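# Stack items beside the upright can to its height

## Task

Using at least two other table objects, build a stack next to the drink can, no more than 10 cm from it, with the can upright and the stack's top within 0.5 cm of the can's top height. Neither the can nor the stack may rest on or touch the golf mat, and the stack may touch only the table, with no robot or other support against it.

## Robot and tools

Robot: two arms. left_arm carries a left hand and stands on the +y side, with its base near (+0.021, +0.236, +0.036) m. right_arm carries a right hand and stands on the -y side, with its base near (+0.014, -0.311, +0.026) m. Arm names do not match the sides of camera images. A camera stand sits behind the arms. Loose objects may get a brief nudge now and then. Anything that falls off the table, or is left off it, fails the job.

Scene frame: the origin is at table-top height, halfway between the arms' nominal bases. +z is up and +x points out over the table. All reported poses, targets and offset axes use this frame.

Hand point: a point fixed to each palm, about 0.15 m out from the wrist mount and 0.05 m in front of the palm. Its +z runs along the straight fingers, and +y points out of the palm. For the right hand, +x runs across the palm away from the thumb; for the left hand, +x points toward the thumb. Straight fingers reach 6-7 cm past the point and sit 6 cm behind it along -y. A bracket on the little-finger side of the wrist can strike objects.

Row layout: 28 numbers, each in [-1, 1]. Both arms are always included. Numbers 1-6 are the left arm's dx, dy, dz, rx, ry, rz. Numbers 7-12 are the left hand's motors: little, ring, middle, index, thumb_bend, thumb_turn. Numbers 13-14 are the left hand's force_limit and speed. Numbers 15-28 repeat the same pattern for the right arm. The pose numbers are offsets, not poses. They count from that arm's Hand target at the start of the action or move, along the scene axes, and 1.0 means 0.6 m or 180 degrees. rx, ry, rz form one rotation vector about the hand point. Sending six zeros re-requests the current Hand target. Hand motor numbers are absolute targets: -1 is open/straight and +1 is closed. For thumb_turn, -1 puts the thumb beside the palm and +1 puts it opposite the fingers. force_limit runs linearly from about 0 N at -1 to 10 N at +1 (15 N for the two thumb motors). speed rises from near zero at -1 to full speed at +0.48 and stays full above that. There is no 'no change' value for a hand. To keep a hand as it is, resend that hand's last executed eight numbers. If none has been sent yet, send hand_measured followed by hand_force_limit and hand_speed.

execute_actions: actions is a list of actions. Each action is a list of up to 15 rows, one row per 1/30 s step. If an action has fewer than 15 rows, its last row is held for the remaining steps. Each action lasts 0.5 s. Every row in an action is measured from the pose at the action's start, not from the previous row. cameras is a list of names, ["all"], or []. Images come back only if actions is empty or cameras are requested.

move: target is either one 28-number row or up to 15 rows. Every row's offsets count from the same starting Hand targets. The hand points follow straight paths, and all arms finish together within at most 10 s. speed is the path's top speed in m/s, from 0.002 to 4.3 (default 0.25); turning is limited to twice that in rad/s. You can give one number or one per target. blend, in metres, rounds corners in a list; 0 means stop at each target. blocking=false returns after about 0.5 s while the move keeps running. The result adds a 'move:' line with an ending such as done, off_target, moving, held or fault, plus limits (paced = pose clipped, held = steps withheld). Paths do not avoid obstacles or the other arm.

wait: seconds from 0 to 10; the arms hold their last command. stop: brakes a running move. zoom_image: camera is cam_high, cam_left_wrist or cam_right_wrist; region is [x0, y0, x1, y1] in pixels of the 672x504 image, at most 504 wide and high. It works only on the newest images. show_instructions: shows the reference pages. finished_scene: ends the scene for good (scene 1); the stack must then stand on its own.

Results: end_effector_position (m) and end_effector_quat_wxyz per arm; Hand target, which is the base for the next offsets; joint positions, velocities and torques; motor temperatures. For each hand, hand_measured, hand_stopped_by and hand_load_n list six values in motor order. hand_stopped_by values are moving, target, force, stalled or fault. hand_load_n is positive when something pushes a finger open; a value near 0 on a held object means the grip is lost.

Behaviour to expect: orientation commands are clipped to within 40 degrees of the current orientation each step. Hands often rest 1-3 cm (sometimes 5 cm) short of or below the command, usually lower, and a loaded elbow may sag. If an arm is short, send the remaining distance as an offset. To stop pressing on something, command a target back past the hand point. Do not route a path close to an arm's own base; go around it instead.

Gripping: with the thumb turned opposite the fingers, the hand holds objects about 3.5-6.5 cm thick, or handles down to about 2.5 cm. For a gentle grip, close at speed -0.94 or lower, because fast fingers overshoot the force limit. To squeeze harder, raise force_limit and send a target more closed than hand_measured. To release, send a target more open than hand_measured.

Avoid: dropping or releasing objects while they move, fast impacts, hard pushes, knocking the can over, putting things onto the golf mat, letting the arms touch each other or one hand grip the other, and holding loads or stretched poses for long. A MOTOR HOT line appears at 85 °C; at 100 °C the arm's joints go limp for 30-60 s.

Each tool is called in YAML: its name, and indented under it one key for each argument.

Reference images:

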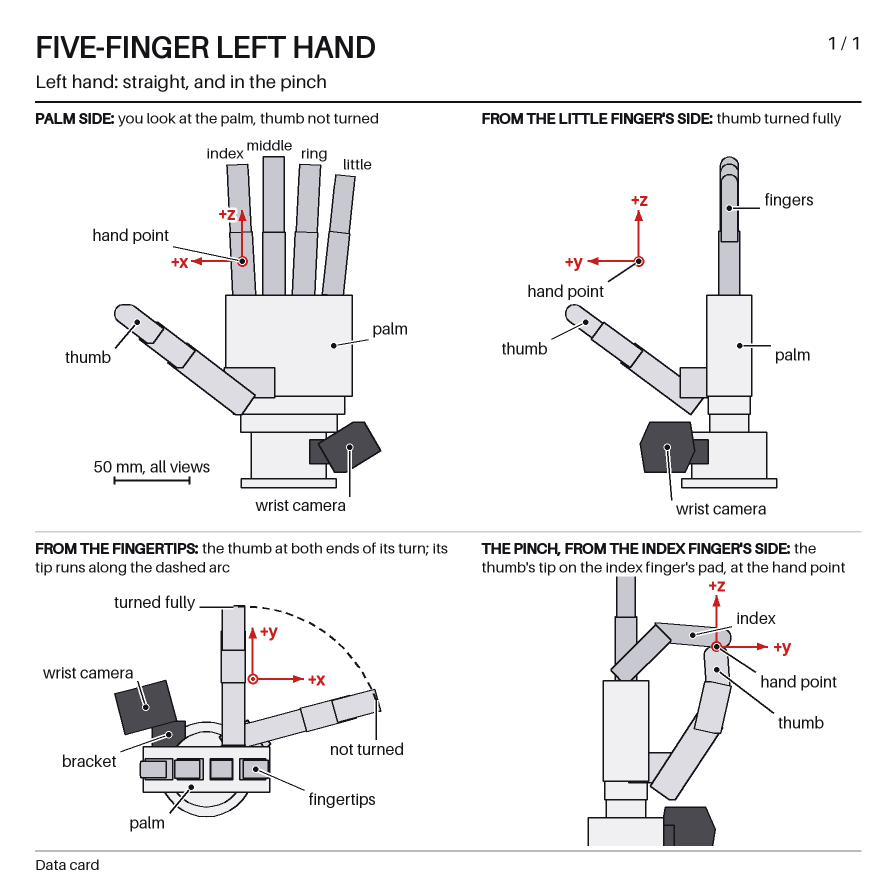

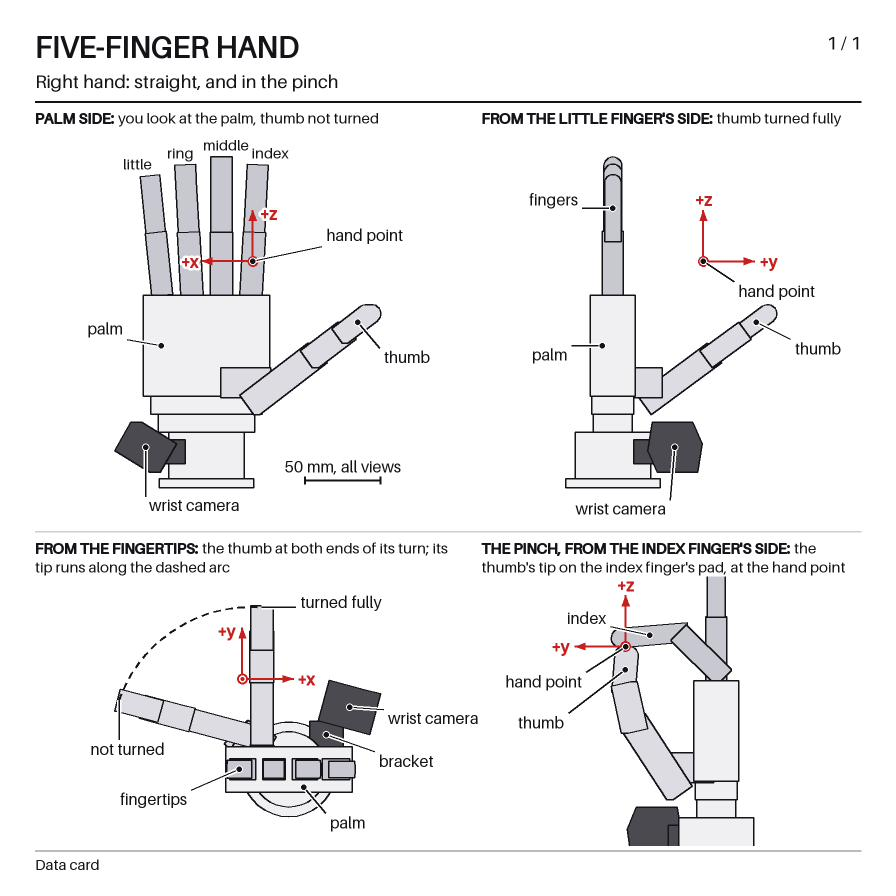

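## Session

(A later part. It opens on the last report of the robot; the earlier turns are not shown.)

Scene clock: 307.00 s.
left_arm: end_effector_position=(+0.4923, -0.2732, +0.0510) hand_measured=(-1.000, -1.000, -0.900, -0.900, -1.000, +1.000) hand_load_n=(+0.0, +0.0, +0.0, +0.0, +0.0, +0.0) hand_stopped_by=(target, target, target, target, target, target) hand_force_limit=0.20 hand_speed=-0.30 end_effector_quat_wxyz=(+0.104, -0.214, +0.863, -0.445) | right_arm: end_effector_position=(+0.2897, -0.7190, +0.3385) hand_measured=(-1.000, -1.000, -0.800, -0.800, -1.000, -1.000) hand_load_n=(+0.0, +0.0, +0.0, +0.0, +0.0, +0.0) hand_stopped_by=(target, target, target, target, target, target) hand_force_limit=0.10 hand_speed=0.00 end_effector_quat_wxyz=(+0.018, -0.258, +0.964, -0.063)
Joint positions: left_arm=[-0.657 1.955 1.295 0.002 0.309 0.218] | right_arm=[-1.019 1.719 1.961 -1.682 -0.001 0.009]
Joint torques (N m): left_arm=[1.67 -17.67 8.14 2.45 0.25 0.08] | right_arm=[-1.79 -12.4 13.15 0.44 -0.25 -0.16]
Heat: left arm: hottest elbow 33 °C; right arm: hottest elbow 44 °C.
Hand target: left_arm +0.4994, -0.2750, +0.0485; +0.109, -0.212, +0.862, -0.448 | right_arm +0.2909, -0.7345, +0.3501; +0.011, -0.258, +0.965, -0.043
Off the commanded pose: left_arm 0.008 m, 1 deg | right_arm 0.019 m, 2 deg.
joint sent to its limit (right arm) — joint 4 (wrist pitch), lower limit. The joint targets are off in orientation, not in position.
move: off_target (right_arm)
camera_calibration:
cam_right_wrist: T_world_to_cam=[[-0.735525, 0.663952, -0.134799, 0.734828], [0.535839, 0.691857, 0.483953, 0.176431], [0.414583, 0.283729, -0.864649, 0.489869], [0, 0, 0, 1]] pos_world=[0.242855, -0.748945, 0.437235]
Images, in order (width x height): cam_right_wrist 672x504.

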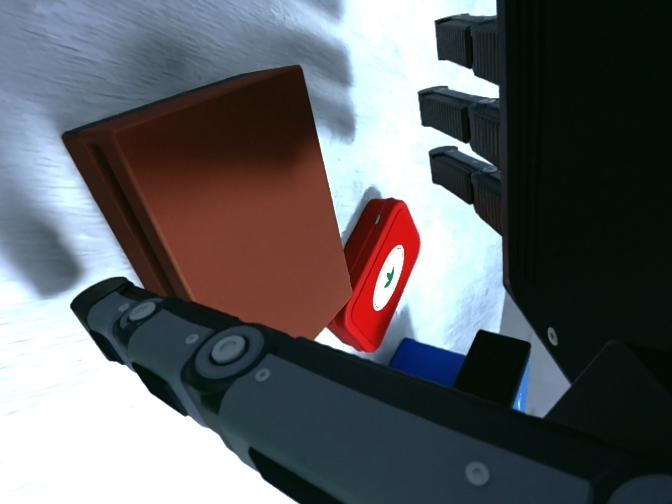

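move:
  target:
    - [0,0,0.22,0,0,0,-1,-1,-0.9,-0.9,-1,1,0.2,0, 0,0,0,0,0,0,-1,-1,-0.8,-0.8,-1,-1,0.1,0]
    - [-0.232,0.227,0.25,-0.1717,-0.0912,0,-1,-1,-1,-1,-1,-1,0.2,0, 0,0,0,0,0,0,-1,-1,-0.8,-0.8,-1,-1,0.1,0]
    - [-0.232,0.227,0.11,-0.1717,-0.0912,0,-1,-1,-1,-1,-1,-1,0.2,0, 0,0,0,0,0,0,-1,-1,-0.8,-0.8,-1,-1,0.1,0]
  speed: [0.15,0.25,0.15]
  blend: [0.02,0.02,0]
  cameras: ["all"]

Scene clock: 313.80 s.
left_arm: end_effector_position=(+0.3540, -0.1433, +0.1157) hand_measured=(-1.000, -1.000, -1.000, -1.000, -1.000, -1.000) hand_load_n=(+0.0, +0.0, +0.0, +0.0, +0.0, -0.5) hand_stopped_by=(target, target, target, target, target, target) hand_force_limit=0.20 hand_speed=0.00 end_effector_quat_wxyz=(+0.166, -0.162, +0.691, -0.684) | right_arm: end_effector_position=(+0.2897, -0.7190, +0.3385) hand_measured=(-1.000, -1.000, -0.800, -0.800, -1.000, -1.000) hand_load_n=(+0.0, +0.0, +0.0, +0.0, +0.0, +0.0) hand_stopped_by=(target, target, target, target, target, target) hand_force_limit=0.10 hand_speed=0.00 end_effector_quat_wxyz=(+0.018, -0.258, +0.964, -0.063)
Joint positions: left_arm=[-0.556 1.67 0.454 1.206 0.49 0.013] | right_arm=[-1.019 1.719 1.961 -1.682 -0.001 0.009]
Joint torques (N m): left_arm=[2.73 -8.47 4.08 3 0.16 -0.06] | right_arm=[-1.73 -12.51 13.15 0.44 -0.25 -0.16]
Heat: left arm: hottest elbow 33 °C; right arm: hottest elbow 44 °C.
Hand target: left_arm +0.3604, -0.1388, +0.1147; +0.169, -0.168, +0.687, -0.686 | right_arm +0.2909, -0.7345, +0.3501; +0.011, -0.258, +0.965, -0.043
Off the commanded pose: left_arm 0.008 m, 1 deg | right_arm 0.019 m, 2 deg.
joint sent to its limit (right arm) — joint 4 (wrist pitch), lower limit. The joint targets are off in orientation, not in position.
move: off_target (right_arm); blend cut to 0 m at target 2; target 2's new numbers were sent with left_arm's hand 0.011 m and 2 deg from that target
camera_calibration:
cam_left_wrist: T_world_to_cam=[[-0.218208, -0.0890243, 0.971833, -0.0518655], [-0.975141, 0.0592262, -0.213525, 0.380029], [-0.0385491, -0.994267, -0.0997348, 0.00238376], [0, 0, 0, 1]] pos_world=[0.359356, -0.0247549, 0.131788]
cam_right_wrist: T_world_to_cam=[[-0.735525, 0.663952, -0.134799, 0.734828], [0.535839, 0.691857, 0.483953, 0.176431], [0.414583, 0.283729, -0.864649, 0.489869], [0, 0, 0, 1]] pos_world=[0.242855, -0.748945, 0.437235]

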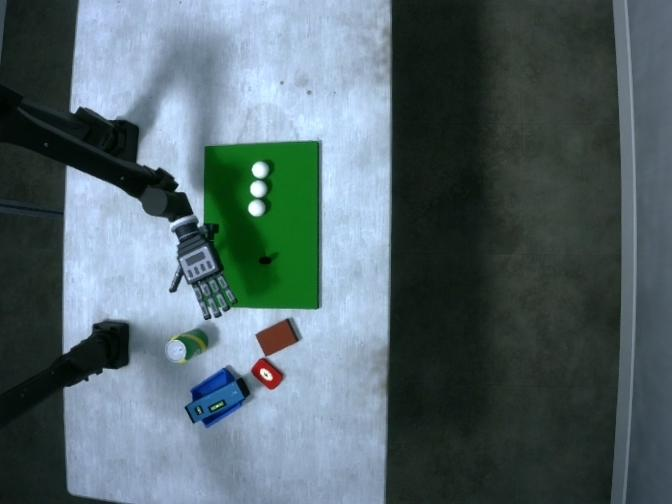

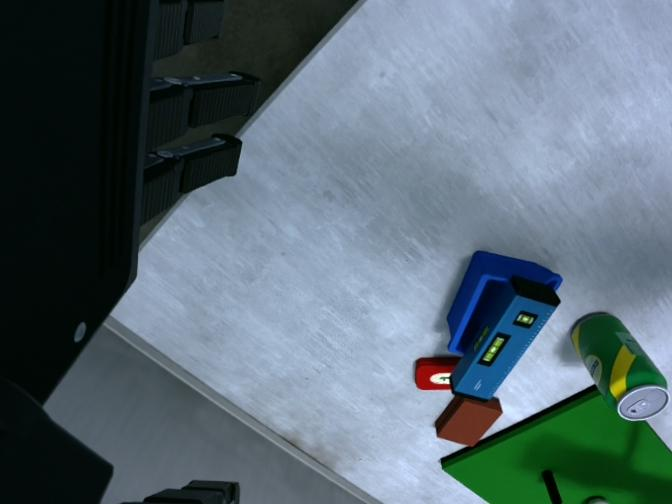

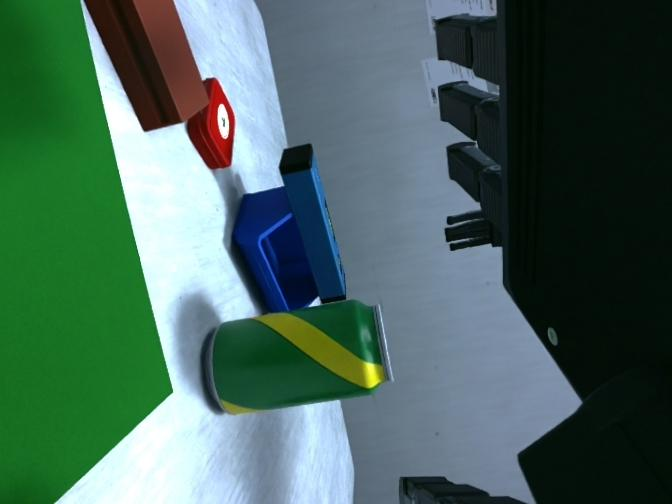

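zoom_image:
  camera: "cam_right_wrist"
  region: [190, 120, 400, 420]

zoom_image:
  camera: "cam_right_wrist"
  region: [220, 130, 360, 320]

zoom_image:
  camera: "cam_right_wrist"
  region: [80, 0, 250, 180]

Scaled by 1.680.

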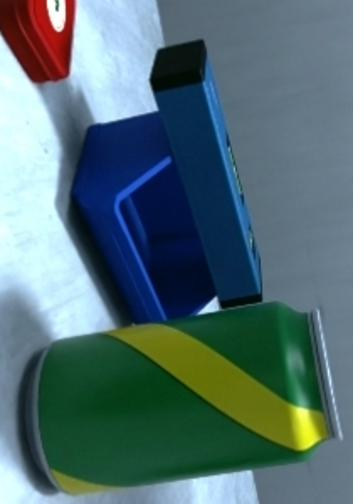

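Scaled by 2.653.

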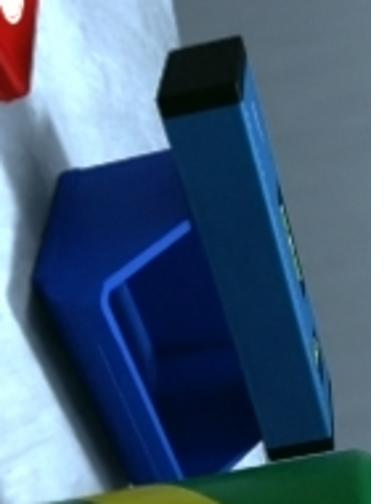

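Scaled by 2.800.

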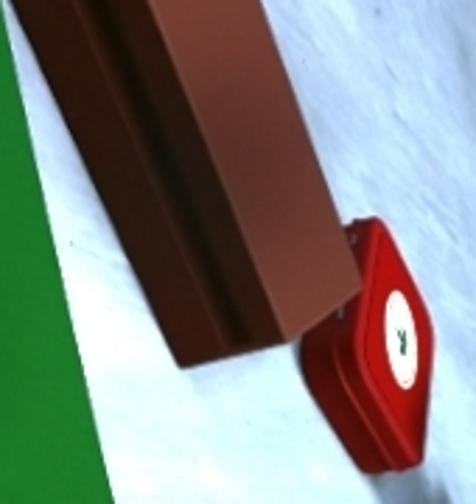

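zoom_image:
  camera: "cam_high"
  region: [245, 310, 305, 358]

zoom_image:
  camera: "cam_high"
  region: [240, 350, 300, 398]

zoom_image:
  camera: "cam_high"
  region: [175, 360, 260, 435]

zoom_image:
  camera: "cam_left_wrist"
  region: [400, 230, 540, 460]

zoom_image:
  camera: "cam_right_wrist"
  region: [170, 60, 250, 180]

Scaled by 8.400.

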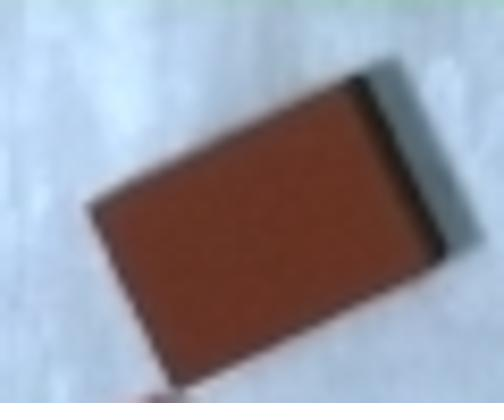

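Scaled by 8.400.

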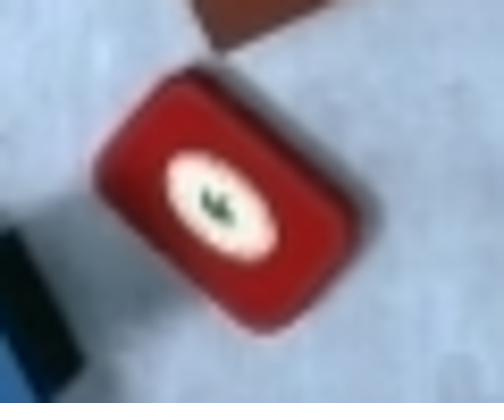

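Scaled by 5.929.

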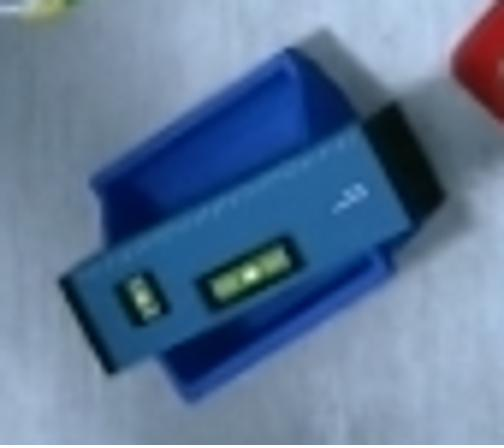

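Scaled by 2.191.

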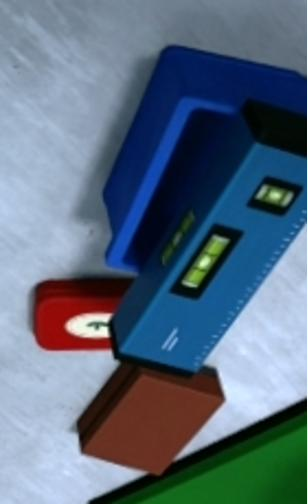

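Scaled by 4.200.

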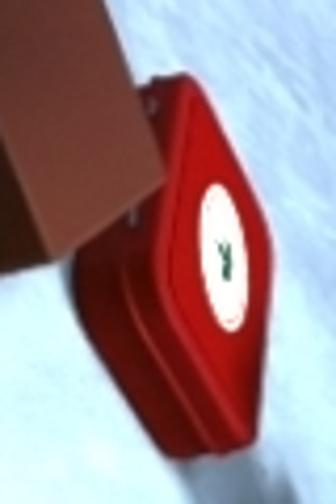

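zoom_image:
  camera: "cam_high"
  region: [180, 370, 220, 430]

zoom_image:
  camera: "cam_high"
  region: [215, 365, 255, 415]

Scaled by 8.400.

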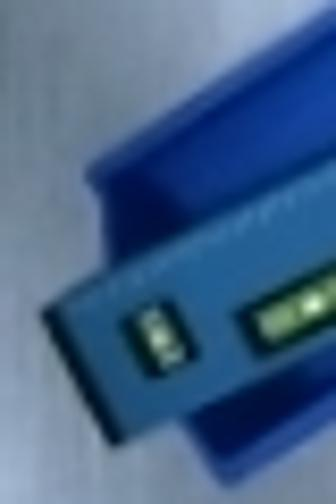

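Scaled by 10.080.

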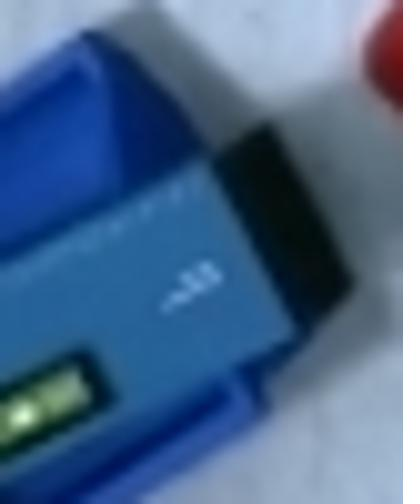

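move:
  target:
    - [0.03,0.1,0.25,0,0,0,-1,-1,-1,-1,-1,-1,0.2,0, 0.0,0.05,0,0,0,0,-1,-1,-0.8,-0.8,-1,-1,0.1,0]
    - [0.133,0.283,0.275,0,0,0,-1,-1,-1,-1,-1,-1,0.2,0, 0.1285,0.521,-0.167,-0.25,-0.1445,0,-1,-1,-0.7,-0.7,-1,1,0.1,0]
  speed: 0.25
  blend: [0.04,0]
  cameras: ["all"]

zoom_image:
  camera: "cam_high"
  region: [150, 350, 290, 460]

Scene clock: 338.53 s.
left_arm: end_effector_position=(+0.4222, +0.0260, +0.2643) hand_measured=(-1.000, -1.000, -1.000, -1.000, -1.000, -1.000) hand_load_n=(+0.0, +0.0, +0.0, +0.0, +0.0, +0.0) hand_stopped_by=(target, target, target, target, target, target) hand_force_limit=0.20 hand_speed=0.00 end_effector_quat_wxyz=(+0.153, -0.176, +0.690, -0.685) | right_arm: end_effector_position=(+0.3658, -0.4261, +0.2540) hand_measured=(-1.000, -1.000, -0.700, -0.700, -1.000, +1.000) hand_load_n=(+0.0, +0.0, +0.0, +0.0, +0.0, +0.0) hand_stopped_by=(target, target, target, target, target, target) hand_force_limit=0.10 hand_speed=0.00 end_effector_quat_wxyz=(+0.119, -0.227, +0.850, -0.461)
Joint positions: left_arm=[-0.007 1.218 0.614 0.576 1.036 -0.006] | right_arm=[-0.042 0.882 0.818 -0.811 0.778 0.691]
Joint torques (N m): left_arm=[2.49 -5.71 11.26 1.47 0.21 0.11] | right_arm=[0.5 -3.02 8.54 2.18 0.48 0.04]
Heat: left arm: hottest elbow 31 °C; right arm: hottest elbow 43 °C.
Hand target: left_arm +0.4401, +0.0309, +0.2797; +0.169, -0.168, +0.687, -0.686 | right_arm +0.3681, -0.4219, +0.2499; +0.124, -0.227, +0.849, -0.461
Off the commanded pose: left_arm 0.024 m, 2 deg | right_arm 0.006 m, 0 deg.
move: off_target (left_arm)
camera_calibration:
cam_left_wrist: T_world_to_cam=[[-0.181703, -0.0776879, 0.98028, -0.184317], [-0.982579, 0.0538937, -0.177858, 0.462063], [-0.0390136, -0.99552, -0.0861272, 0.184796], [0, 0, 0, 1]] pos_world=[0.427733, 0.144746, 0.27878]
cam_right_wrist: T_world_to_cam=[[-0.52349, 0.290056, -0.801141, 0.517212], [0.416437, 0.907412, 0.0564192, 0.218051], [0.74333, -0.30409, -0.595811, -0.136951], [0, 0, 0, 1]] pos_world=[0.28175, -0.389528, 0.320461]

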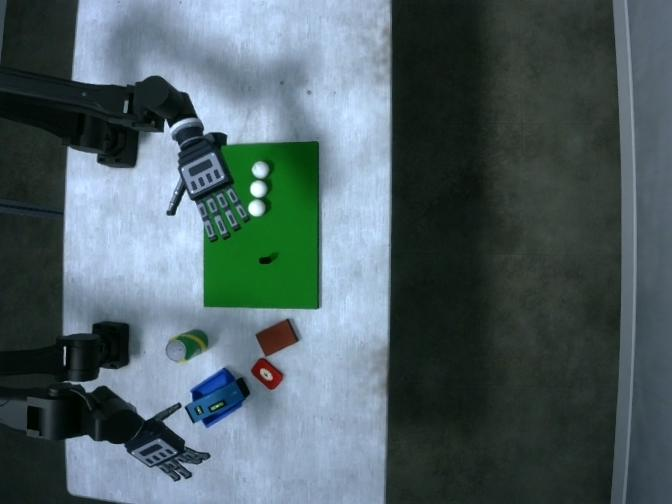

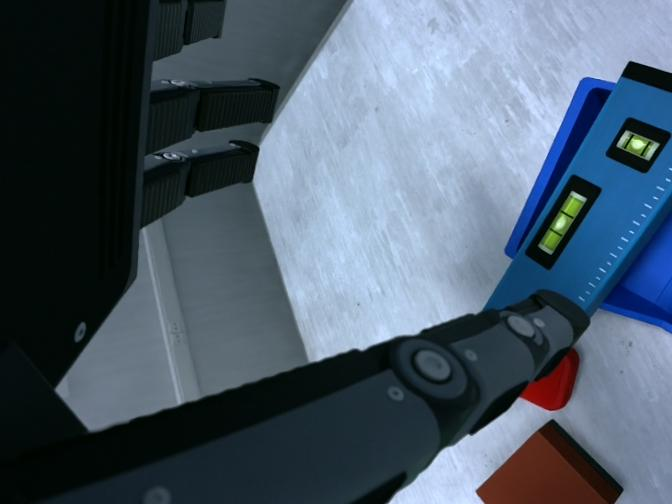

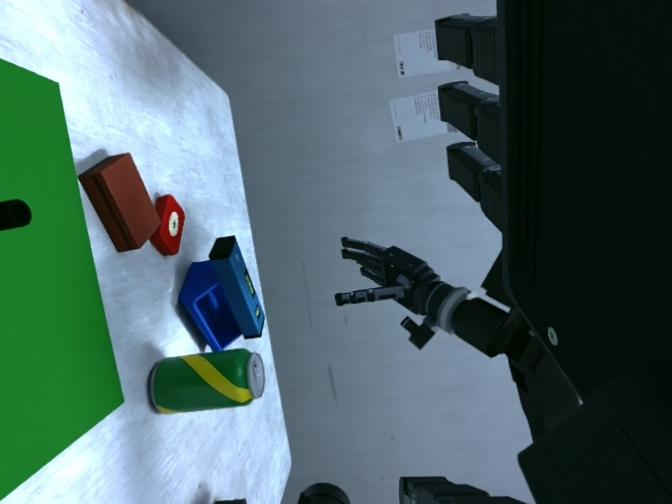

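Scaled by 3.600.

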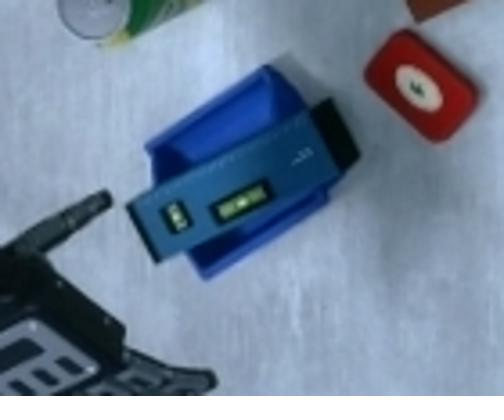

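move:
  target:
    - [0,0,0,0,0,0,-1,-1,-1,-1,-1,-1,0.2,0, 0.016,0.005,-0.19,0,0,0,-1,-1,-0.7,-0.7,-1,1,0.1,0]
  speed: 0.15
  cameras: ["cam_left_wrist","cam_right_wrist"]

Scene clock: 341.10 s.
left_arm: end_effector_position=(+0.4222, +0.0260, +0.2643) hand_measured=(-1.000, -1.000, -1.000, -1.000, -1.000, -1.000) hand_load_n=(+0.0, +0.0, +0.0, +0.0, +0.0, -0.5) hand_stopped_by=(target, target, target, target, target, target) hand_force_limit=0.20 hand_speed=0.00 end_effector_quat_wxyz=(+0.153, -0.176, +0.690, -0.685) | right_arm: end_effector_position=(+0.3769, -0.4233, +0.1435) hand_measured=(-1.000, -1.000, -0.700, -0.700, -1.000, +1.000) hand_load_n=(+0.0, +0.0, +0.0, +0.0, +0.0, +0.0) hand_stopped_by=(target, target, target, target, target, target) hand_force_limit=0.10 hand_speed=0.00 end_effector_quat_wxyz=(+0.124, -0.223, +0.849, -0.462)
Joint positions: left_arm=[-0.007 1.218 0.614 0.576 1.036 -0.006] | right_arm=[-0.03 1.003 0.582 -0.454 0.786 0.708]
Joint torques (N m): left_arm=[2.55 -5.71 11.26 1.46 0.22 0.11] | right_arm=[0.67 -2.84 7.75 2.32 0.5 0.01]
Heat: left arm: hottest elbow 32 °C; right arm: hottest elbow 42 °C.
Hand target: left_arm +0.4401, +0.0309, +0.2797; +0.169, -0.168, +0.687, -0.686 | right_arm +0.3777, -0.4190, +0.1359; +0.123, -0.227, +0.849, -0.461
Off the commanded pose: left_arm 0.024 m, 2 deg | right_arm 0.009 m, 0 deg.
move: off_target (left_arm)
camera_calibration:
cam_left_wrist: T_world_to_cam=[[-0.181703, -0.0776879, 0.98028, -0.184317], [-0.982579, 0.0538937, -0.177858, 0.462063], [-0.0390136, -0.99552, -0.0861272, 0.184796], [0, 0, 0, 1]] pos_world=[0.427733, 0.144746, 0.27878]
cam_right_wrist: T_world_to_cam=[[-0.513463, 0.2918, -0.806975, 0.431455], [0.417412, 0.906584, 0.0622273, 0.215555], [0.749749, -0.30489, -0.587298, -0.214207], [0, 0, 0, 1]] pos_world=[0.292163, -0.386627, 0.208957]
Images, in order (width x height): cam_left_wrist 672x504, cam_right_wrist 672x504.

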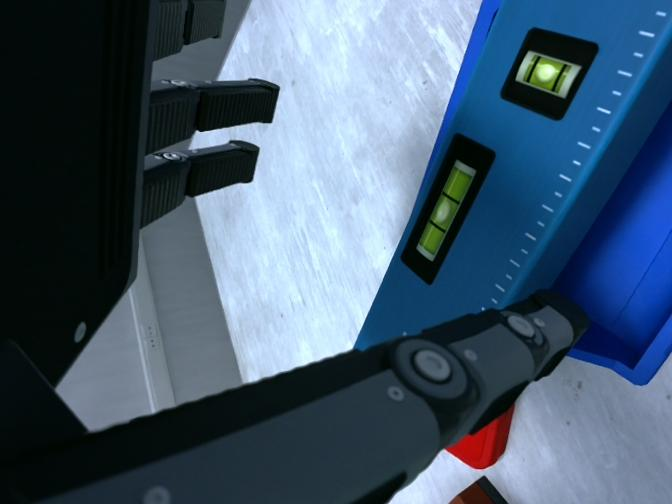

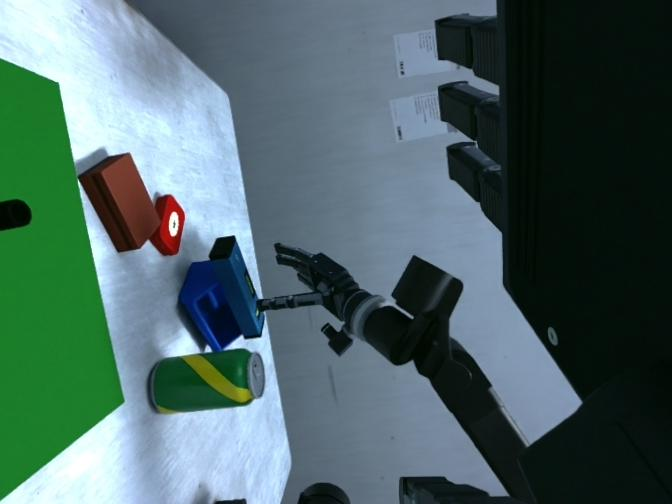

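move:
  target:
    - [0,0,0,0,0,0,-1,-1,-1,-1,-1,-1,0.2,0, 0.008,0.0125,-0.03,0,0,0,-1,-1,-0.7,-0.7,-1,1,0.1,0]
    - [0,0,0,0,0,0,-1,-1,-1,-1,-1,-1,0.2,0, 0.008,0.0125,-0.063,0,0,0,-1,-1,-0.7,-0.7,-1,1,0.1,0]
  speed: 0.08
  cameras: ["cam_left_wrist","cam_right_wrist"]

zoom_image:
  camera: "cam_right_wrist"
  region: [170, 200, 370, 360]

Scene clock: 344.80 s.
left_arm: end_effector_position=(+0.4222, +0.0260, +0.2643) hand_measured=(-1.000, -1.000, -1.000, -1.000, -1.000, -1.000) hand_load_n=(+0.0, +0.0, +0.0, -0.5, +0.0, +0.0) hand_stopped_by=(target, target, target, target, target, target) hand_force_limit=0.20 hand_speed=0.00 end_effector_quat_wxyz=(+0.153, -0.176, +0.690, -0.685) | right_arm: end_effector_position=(+0.3824, -0.4165, +0.1052) hand_measured=(-1.000, -1.000, -0.700, -0.700, -1.000, +1.000) hand_load_n=(+0.0, +0.0, +0.0, +0.0, +0.0, +0.0) hand_stopped_by=(target, target, target, target, target, target) hand_force_limit=0.10 hand_speed=0.00 end_effector_quat_wxyz=(+0.123, -0.224, +0.849, -0.462)
Joint positions: left_arm=[-0.007 1.218 0.614 0.576 1.036 -0.006] | right_arm=[-0.003 1.095 0.528 -0.331 0.804 0.736]
Joint torques (N m): left_arm=[2.55 -5.71 11.25 1.46 0.22 0.11] | right_arm=[0.62 -3.31 7.16 2.19 0.5 0.04]
Heat: left arm: hottest elbow 33 °C; right arm: hottest elbow 41 °C.
Hand target: left_arm +0.4401, +0.0309, +0.2797; +0.169, -0.168, +0.687, -0.686 | right_arm +0.3825, -0.4115, +0.0980; +0.123, -0.227, +0.849, -0.461
Off the commanded pose: left_arm 0.024 m, 2 deg | right_arm 0.009 m, 0 deg.
move: off_target (left_arm)
camera_calibration:
cam_left_wrist: T_world_to_cam=[[-0.181703, -0.0776879, 0.98028, -0.184317], [-0.982579, 0.0538937, -0.177858, 0.462063], [-0.0390136, -0.99552, -0.0861272, 0.184796], [0, 0, 0, 1]] pos_world=[0.427733, 0.144746, 0.27878]
cam_right_wrist: T_world_to_cam=[[-0.515677, 0.2908, -0.805924, 0.401804], [0.417488, 0.906697, 0.0600287, 0.209683], [0.748185, -0.305508, -0.588968, -0.238175], [0, 0, 0, 1]] pos_world=[0.29786, -0.379728, 0.170958]
Images, in order (width x height): cam_left_wrist 672x504, cam_right_wrist 672x504.

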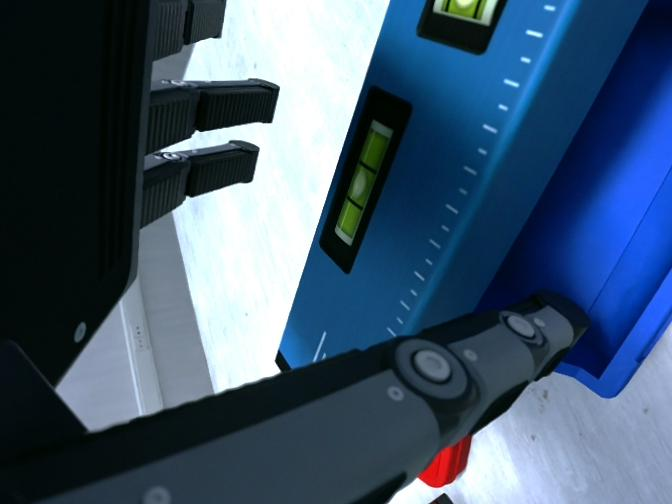

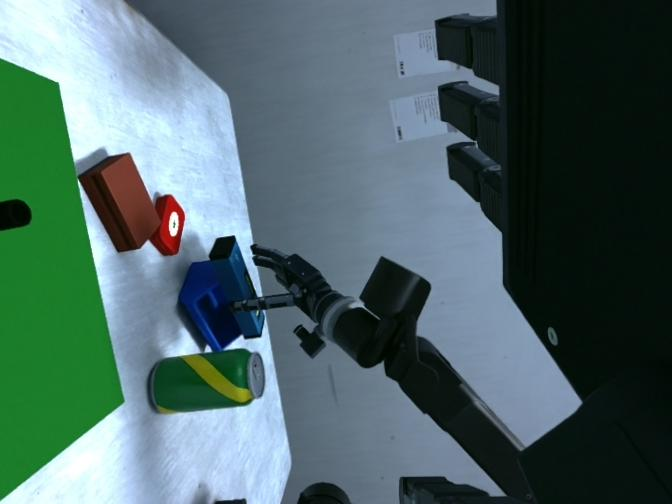

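Scaled by 2.520.

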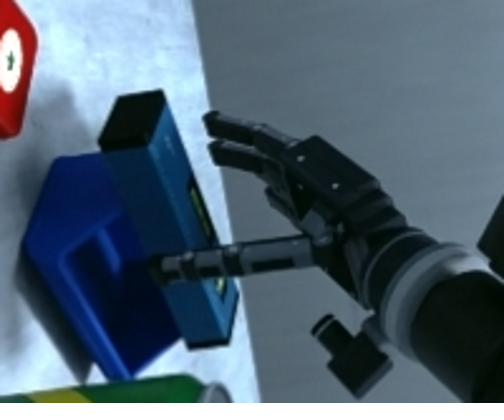

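move:
  target: [0,0,0,0,0,0,-1,-1,-1,-1,-1,-1,0.2,0, 0,0,0.0,0,0,0,-1,-1,0.3,0.3,0.2,1,0.11,-0.86]
  speed: 0.08
  cameras: ["cam_left_wrist","cam_right_wrist"]

zoom_image:
  camera: "cam_right_wrist"
  region: [170, 200, 370, 360]

Scene clock: 347.43 s.
left_arm: end_effector_position=(+0.4222, +0.0260, +0.2643) hand_measured=(-1.000, -1.000, -1.000, -1.000, -1.000, -1.000) hand_load_n=(+0.0, +0.0, +0.0, +0.0, +0.0, +0.0) hand_stopped_by=(target, target, target, target, target, target) hand_force_limit=0.20 hand_speed=0.00 end_effector_quat_wxyz=(+0.153, -0.176, +0.690, -0.685) | right_arm: end_effector_position=(+0.3825, -0.4164, +0.1053) hand_measured=(-1.000, -1.000, -0.080, -0.054, -0.680, +1.000) hand_load_n=(+0.0, +0.0, +4.5, +8.0, +11.5, -0.5) hand_stopped_by=(target, target, force, force, force, target) hand_force_limit=0.11 hand_speed=-0.86 end_effector_quat_wxyz=(+0.123, -0.224, +0.849, -0.462)
Joint positions: left_arm=[-0.007 1.218 0.614 0.576 1.036 -0.006] | right_arm=[-0.003 1.095 0.528 -0.33 0.804 0.736]
Joint torques (N m): left_arm=[2.49 -5.71 11.25 1.46 0.22 0.11] | right_arm=[0.62 -3.25 7.15 2.22 0.49 0.03]
Heat: left arm: hottest elbow 33 °C; right arm: hottest elbow 41 °C.
Hand target: left_arm +0.4401, +0.0309, +0.2797; +0.169, -0.168, +0.687, -0.686 | right_arm +0.3825, -0.4116, +0.0981; +0.123, -0.227, +0.849, -0.461
Off the commanded pose: left_arm 0.024 m, 2 deg | right_arm 0.009 m, 0 deg.
move: off_target (left_arm)
camera_calibration:
cam_left_wrist: T_world_to_cam=[[-0.181703, -0.0776879, 0.98028, -0.184317], [-0.982579, 0.0538937, -0.177858, 0.462063], [-0.0390136, -0.99552, -0.0861272, 0.184796], [0, 0, 0, 1]] pos_world=[0.427733, 0.144746, 0.27878]
cam_right_wrist: T_world_to_cam=[[-0.515432, 0.290517, -0.806182, 0.401639], [0.417361, 0.906763, 0.0599235, 0.209674], [0.748425, -0.305582, -0.588625, -0.238303], [0, 0, 0, 1]] pos_world=[0.29786, -0.379628, 0.170959]
Images, in order (width x height): cam_left_wrist 672x504, cam_right_wrist 672x504.

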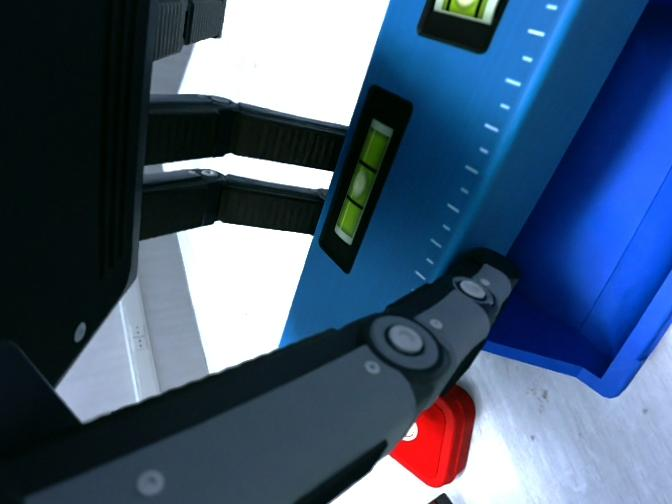

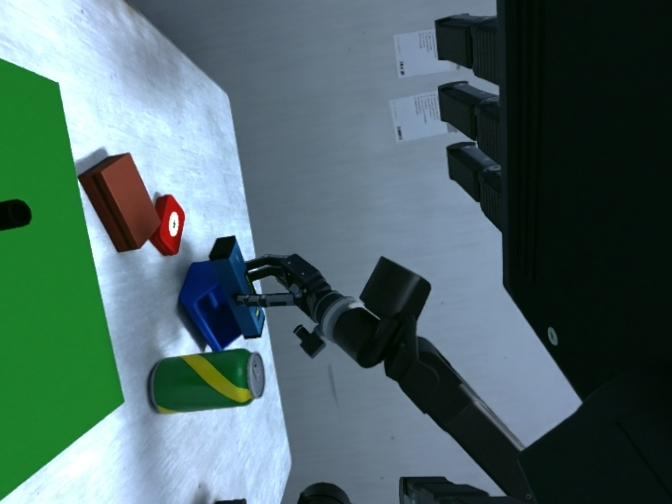

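Scaled by 2.520.

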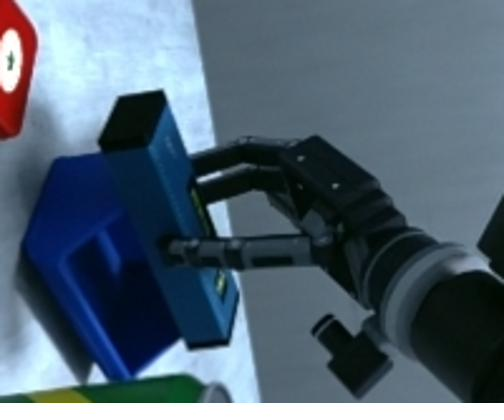

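move:
  target:
    - [0,0,0,0,0,0,-1,-1,-1,-1,-1,-1,0.2,0, 0.02,-0.03,0.2,0,0,0,-1,-1,0.3,0.3,0.2,1,0.11,-0.86]
    - [0,0,0,0,0,0,-1,-1,-1,-1,-1,-1,0.2,0, 0.3375,-0.089,0.2,0,0,0.222,-1,-1,0.3,0.3,0.2,1,0.11,-0.86]
    - [0,0,0,0,0,0,-1,-1,-1,-1,-1,-1,0.2,0, 0.3375,-0.089,-0.05,0,0,0.222,-1,-1,0.3,0.3,0.2,1,0.11,-0.86]
  speed: [0.12,0.25,0.12]
  blend: [0.03,0.02,0]
  cameras: ["all"]

Scene clock: 352.47 s.
left_arm: end_effector_position=(+0.4222, +0.0260, +0.2643) hand_measured=(-1.000, -1.000, -1.000, -1.000, -1.000, -1.000) hand_load_n=(+0.0, +0.0, +0.0, +0.0, +0.0, +0.0) hand_stopped_by=(target, target, target, target, target, target) hand_force_limit=0.20 hand_speed=0.00 end_effector_quat_wxyz=(+0.153, -0.176, +0.690, -0.685) | right_arm: end_effector_position=(+0.5857, -0.4569, +0.0722) hand_measured=(-1.000, -1.000, -0.080, -0.054, -0.680, +1.000) hand_load_n=(+0.0, +0.0, +4.5, +8.0, +12.0, -1.0) hand_stopped_by=(target, target, force, force, force, target) hand_force_limit=0.11 hand_speed=-0.86 end_effector_quat_wxyz=(+0.275, -0.505, +0.721, -0.387)
Joint positions: left_arm=[-0.007 1.218 0.614 0.576 1.036 -0.006] | right_arm=[-0.27 1.642 0.896 0.163 0.044 0.037]
Joint torques (N m): left_arm=[2.55 -5.71 11.25 1.46 0.21 0.11] | right_arm=[-1.79 -11.63 6.99 3.1 -0.23 -0.16]
Heat: left arm: hottest elbow 34 °C; right arm: hottest elbow 40 °C.
Hand target: left_arm +0.4401, +0.0309, +0.2797; +0.169, -0.168, +0.687, -0.686 | right_arm +0.5849, -0.4648, +0.0680; +0.274, -0.503, +0.720, -0.391
Off the commanded pose: left_arm 0.024 m, 2 deg | right_arm 0.009 m, 1 deg.
move: off_target (left_arm)
camera_calibration:
cam_left_wrist: T_world_to_cam=[[-0.181703, -0.0776879, 0.98028, -0.184317], [-0.982579, 0.0538937, -0.177858, 0.462063], [-0.0390136, -0.99552, -0.0861272, 0.184796], [0, 0, 0, 1]] pos_world=[0.427733, 0.144746, 0.27878]
cam_right_wrist: T_world_to_cam=[[-0.586384, -0.108263, -0.802766, 0.35059], [-0.272013, 0.959798, 0.0692527, 0.590809], [0.762996, 0.258971, -0.592259, -0.172517], [0, 0, 0, 1]] pos_world=[0.497918, -0.484425, 0.138352]

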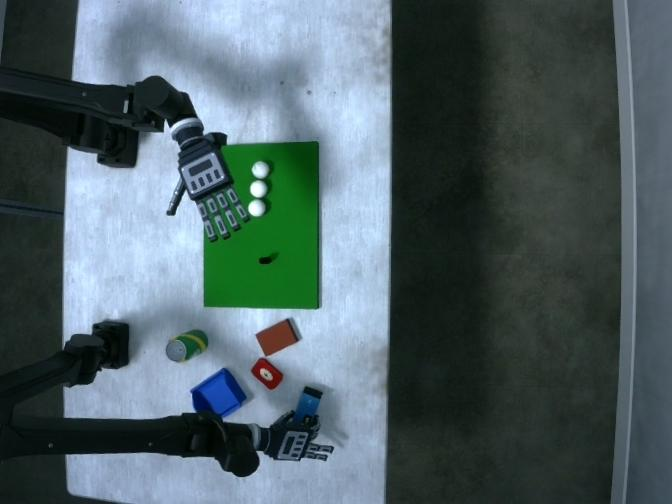

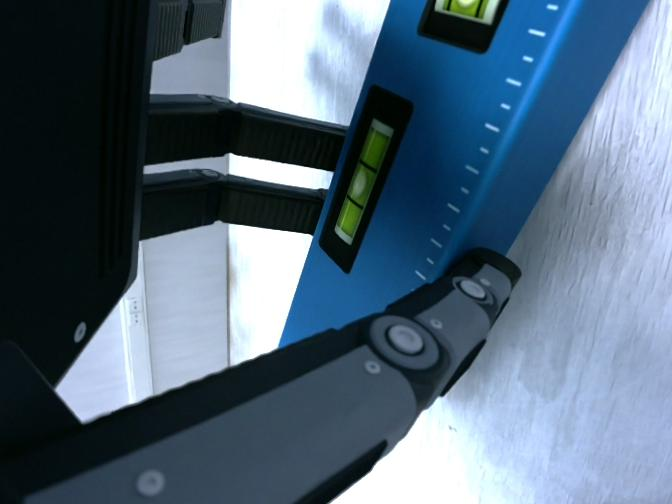

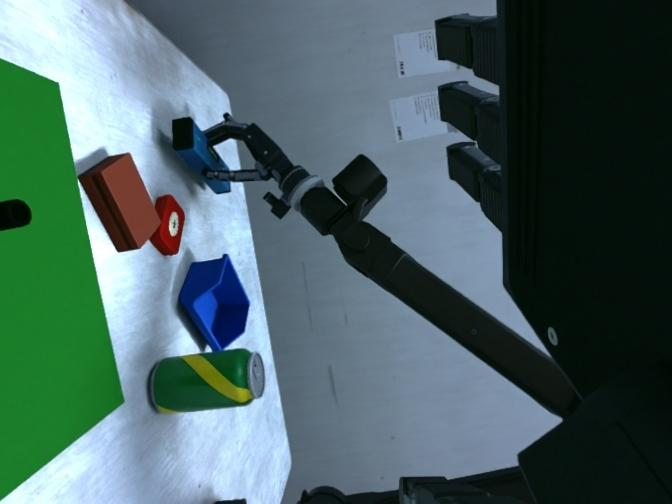

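move:
  target:
    - [0,0,0,0,0,0,-1,-1,-1,-1,-1,-1,0.2,0, 0,0,-0.05,0,0,0,-1,-1,0.3,0.3,0.2,1,0.11,-0.86]
  speed: 0.06
  cameras: ["cam_right_wrist"]

zoom_image:
  camera: "cam_right_wrist"
  region: [140, 70, 300, 230]

Scene clock: 353.90 s.
left_arm: end_effector_position=(+0.4222, +0.0260, +0.2643) hand_measured=(-1.000, -1.000, -1.000, -1.000, -1.000, -1.000) hand_load_n=(+0.0, +0.0, -0.5, +0.0, +0.0, -0.5) hand_stopped_by=(target, target, target, target, target, target) hand_force_limit=0.20 hand_speed=0.00 end_effector_quat_wxyz=(+0.153, -0.176, +0.690, -0.685) | right_arm: end_effector_position=(+0.5894, -0.4581, +0.0503) hand_measured=(-1.000, -1.000, -0.080, -0.054, -0.680, +1.000) hand_load_n=(+0.0, +0.0, +4.5, +8.0, +11.5, -1.0) hand_stopped_by=(target, target, force, force, force, target) hand_force_limit=0.11 hand_speed=-0.86 end_effector_quat_wxyz=(+0.279, -0.503, +0.718, -0.393)
Joint positions: left_arm=[-0.007 1.218 0.614 0.576 1.036 -0.006] | right_arm=[-0.27 1.696 0.878 0.252 0.044 0.035]
Joint torques (N m): left_arm=[2.55 -5.71 11.26 1.47 0.22 0.11] | right_arm=[-1.73 -10.23 6.39 3.06 -0.23 -0.15]
Heat: left arm: hottest elbow 34 °C; right arm: hottest elbow 40 °C.
Hand target: left_arm +0.4401, +0.0309, +0.2797; +0.169, -0.168, +0.687, -0.686 | right_arm +0.5849, -0.4649, +0.0380; +0.274, -0.503, +0.720, -0.391
Off the commanded pose: left_arm 0.024 m, 2 deg | right_arm 0.015 m, 1 deg.
move: off_target (left_arm, right_arm)
camera_calibration:
cam_right_wrist: T_world_to_cam=[[-0.57364, -0.11355, -0.811199, 0.325493], [-0.273776, 0.959968, 0.0592261, 0.596145], [0.772, 0.256061, -0.581763, -0.195221], [0, 0, 0, 1]] pos_world=[0.500636, -0.485331, 0.115159]
Images, in order (width x height): cam_right_wrist 672x504.

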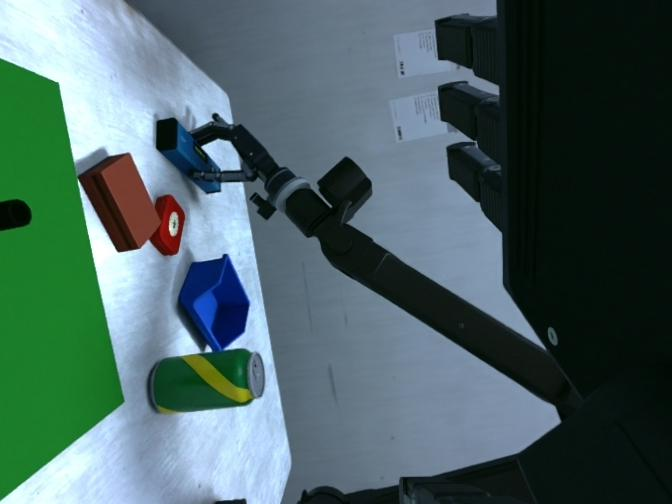

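Scaled by 3.150.

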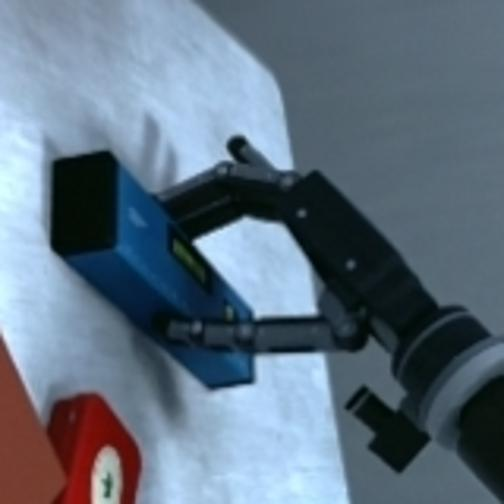

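move:
  target:
    - [0,0,0,0,0,0,-1,-1,-1,-1,-1,-1,0.2,0, 0,0,-0.02,0,0,0,-1,-1,0.3,0.3,0.2,1,0.11,-0.86]
  speed: 0.06

Scene clock: 355.13 s.
left_arm: end_effector_position=(+0.4222, +0.0260, +0.2643) hand_measured=(-1.000, -1.000, -1.000, -1.000, -1.000, -1.000) hand_load_n=(+0.0, +0.0, +0.0, +0.0, +0.0, -0.5) hand_stopped_by=(target, target, target, target, target, target) hand_force_limit=0.20 hand_speed=0.00 end_effector_quat_wxyz=(+0.153, -0.176, +0.690, -0.685) | right_arm: end_effector_position=(+0.5953, -0.4598, +0.0504) hand_measured=(-1.000, -1.000, -0.080, -0.054, -0.680, +1.000) hand_load_n=(+0.0, +0.0, +4.5, +8.0, +11.5, -1.0) hand_stopped_by=(target, target, force, force, force, target) hand_force_limit=0.11 hand_speed=-0.86 end_effector_quat_wxyz=(+0.286, -0.499, +0.713, -0.401)
Joint positions: left_arm=[-0.007 1.218 0.614 0.576 1.036 -0.006] | right_arm=[-0.27 1.709 0.878 0.291 0.044 0.035]
Joint torques (N m): left_arm=[2.55 -5.71 11.25 1.47 0.22 0.11] | right_arm=[-1.73 -9.82 5.72 2.66 -0.23 -0.14]
Heat: left arm: hottest elbow 34 °C; right arm: hottest elbow 40 °C.
Hand target: left_arm +0.4401, +0.0309, +0.2797; +0.169, -0.168, +0.687, -0.686 | right_arm +0.5849, -0.4649, +0.0259; +0.274, -0.503, +0.720, -0.391
Off the commanded pose: left_arm 0.024 m, 2 deg | right_arm 0.027 m, 2 deg.
move: off_target (left_arm, right_arm)

Contact confirmed. Release.

move:
  target:
    - [0,0,0,0,0,0,-1,-1,-1,-1,-1,-1,0.2,0, 0,0,0.02,0,0,0,-1,-1,-0.25,-0.25,-0.85,1,0.1,-0.8]
    - [0,0,0,0,0,0,-1,-1,-1,-1,-1,-1,0.2,0, 0,0,0.02,0,0,0,-1,-1,-1,-1,-1,1,0.1,-0.3]
    - [0,0,0,0,0,0,-1,-1,-1,-1,-1,-1,0.2,0, 0.01,0,0.3,0,0,0,-1,-1,-1,-1,-1,1,0.1,0]
  speed: 0.15
  cameras: ["all"]

Scene clock: 359.37 s.
left_arm: end_effector_position=(+0.4222, +0.0260, +0.2643) hand_measured=(-1.000, -1.000, -1.000, -1.000, -1.000, -1.000) hand_load_n=(+0.0, -0.5, +0.0, +0.0, +0.0, +0.0) hand_stopped_by=(target, target, target, target, target, target) hand_force_limit=0.20 hand_speed=0.00 end_effector_quat_wxyz=(+0.153, -0.176, +0.690, -0.685) | right_arm: end_effector_position=(+0.5722, -0.4528, +0.1692) hand_measured=(-1.000, -1.000, -1.000, -1.000, -1.000, +1.000) hand_load_n=(-0.5, +0.0, +0.0, +0.0, +0.0, +0.0) hand_stopped_by=(target, target, target, target, target, target) hand_force_limit=0.10 hand_speed=0.00 end_effector_quat_wxyz=(+0.259, -0.513, +0.731, -0.367)
Joint positions: left_arm=[-0.007 1.218 0.614 0.576 1.036 -0.006] | right_arm=[-0.27 1.464 1.025 -0.201 0.043 0.035]
Joint torques (N m): left_arm=[2.49 -5.71 11.26 1.47 0.22 0.11] | right_arm=[-1.44 -11.99 13.42 1.81 -0.09 -0.13]
Heat: left arm: hottest elbow 35 °C; right arm: hottest elbow 39 °C.
Hand target: left_arm +0.4401, +0.0309, +0.2797; +0.169, -0.168, +0.687, -0.686 | right_arm +0.5910, -0.4648, +0.2060; +0.274, -0.503, +0.720, -0.391
Off the commanded pose: left_arm 0.024 m, 2 deg | right_arm 0.043 m, 4 deg.
move: off_target (left_arm, right_arm); target 3's new numbers were sent with right_arm's hand 0.043 m and 4 deg from that target
camera_calibration:
cam_left_wrist: T_world_to_cam=[[-0.181703, -0.0776879, 0.98028, -0.184317], [-0.982579, 0.0538937, -0.177858, 0.462063], [-0.0390136, -0.99552, -0.0861272, 0.184796], [0, 0, 0, 1]] pos_world=[0.427733, 0.144746, 0.27878]
cam_right_wrist: T_world_to_cam=[[-0.6296, -0.0968706, -0.770857, 0.445484], [-0.26876, 0.958095, 0.0991102, 0.568802], [0.728953, 0.269575, -0.629251, -0.075324], [0, 0, 0, 1]] pos_world=[0.488255, -0.481506, 0.239632]

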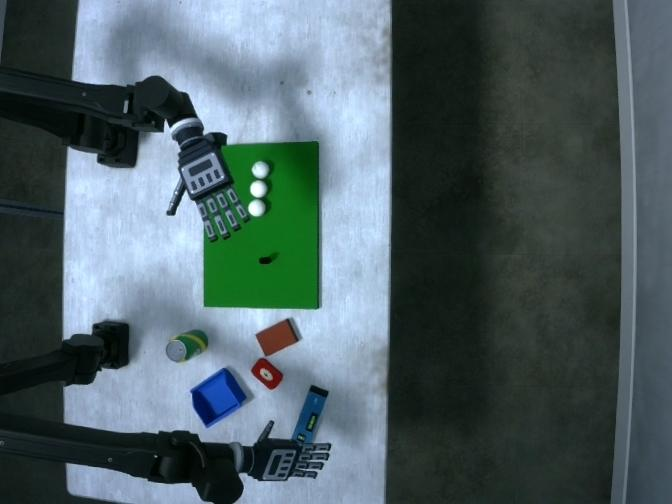

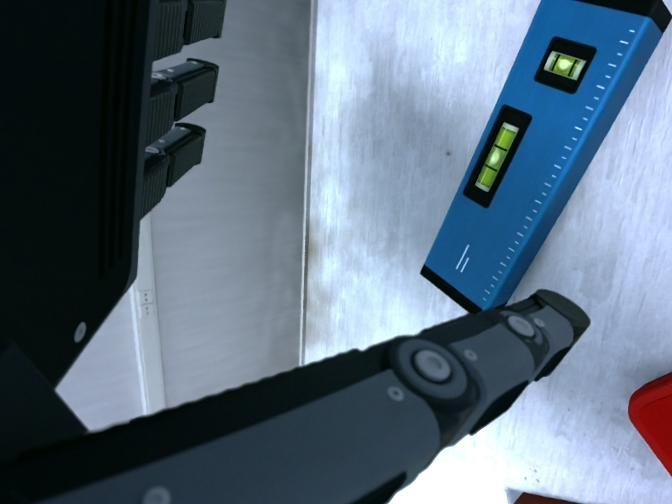

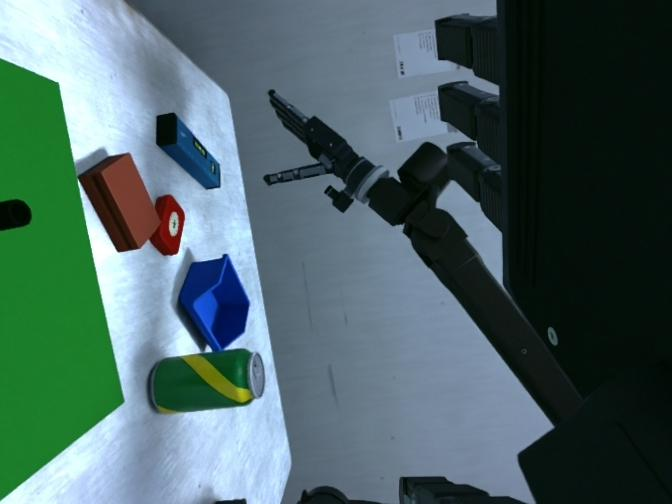

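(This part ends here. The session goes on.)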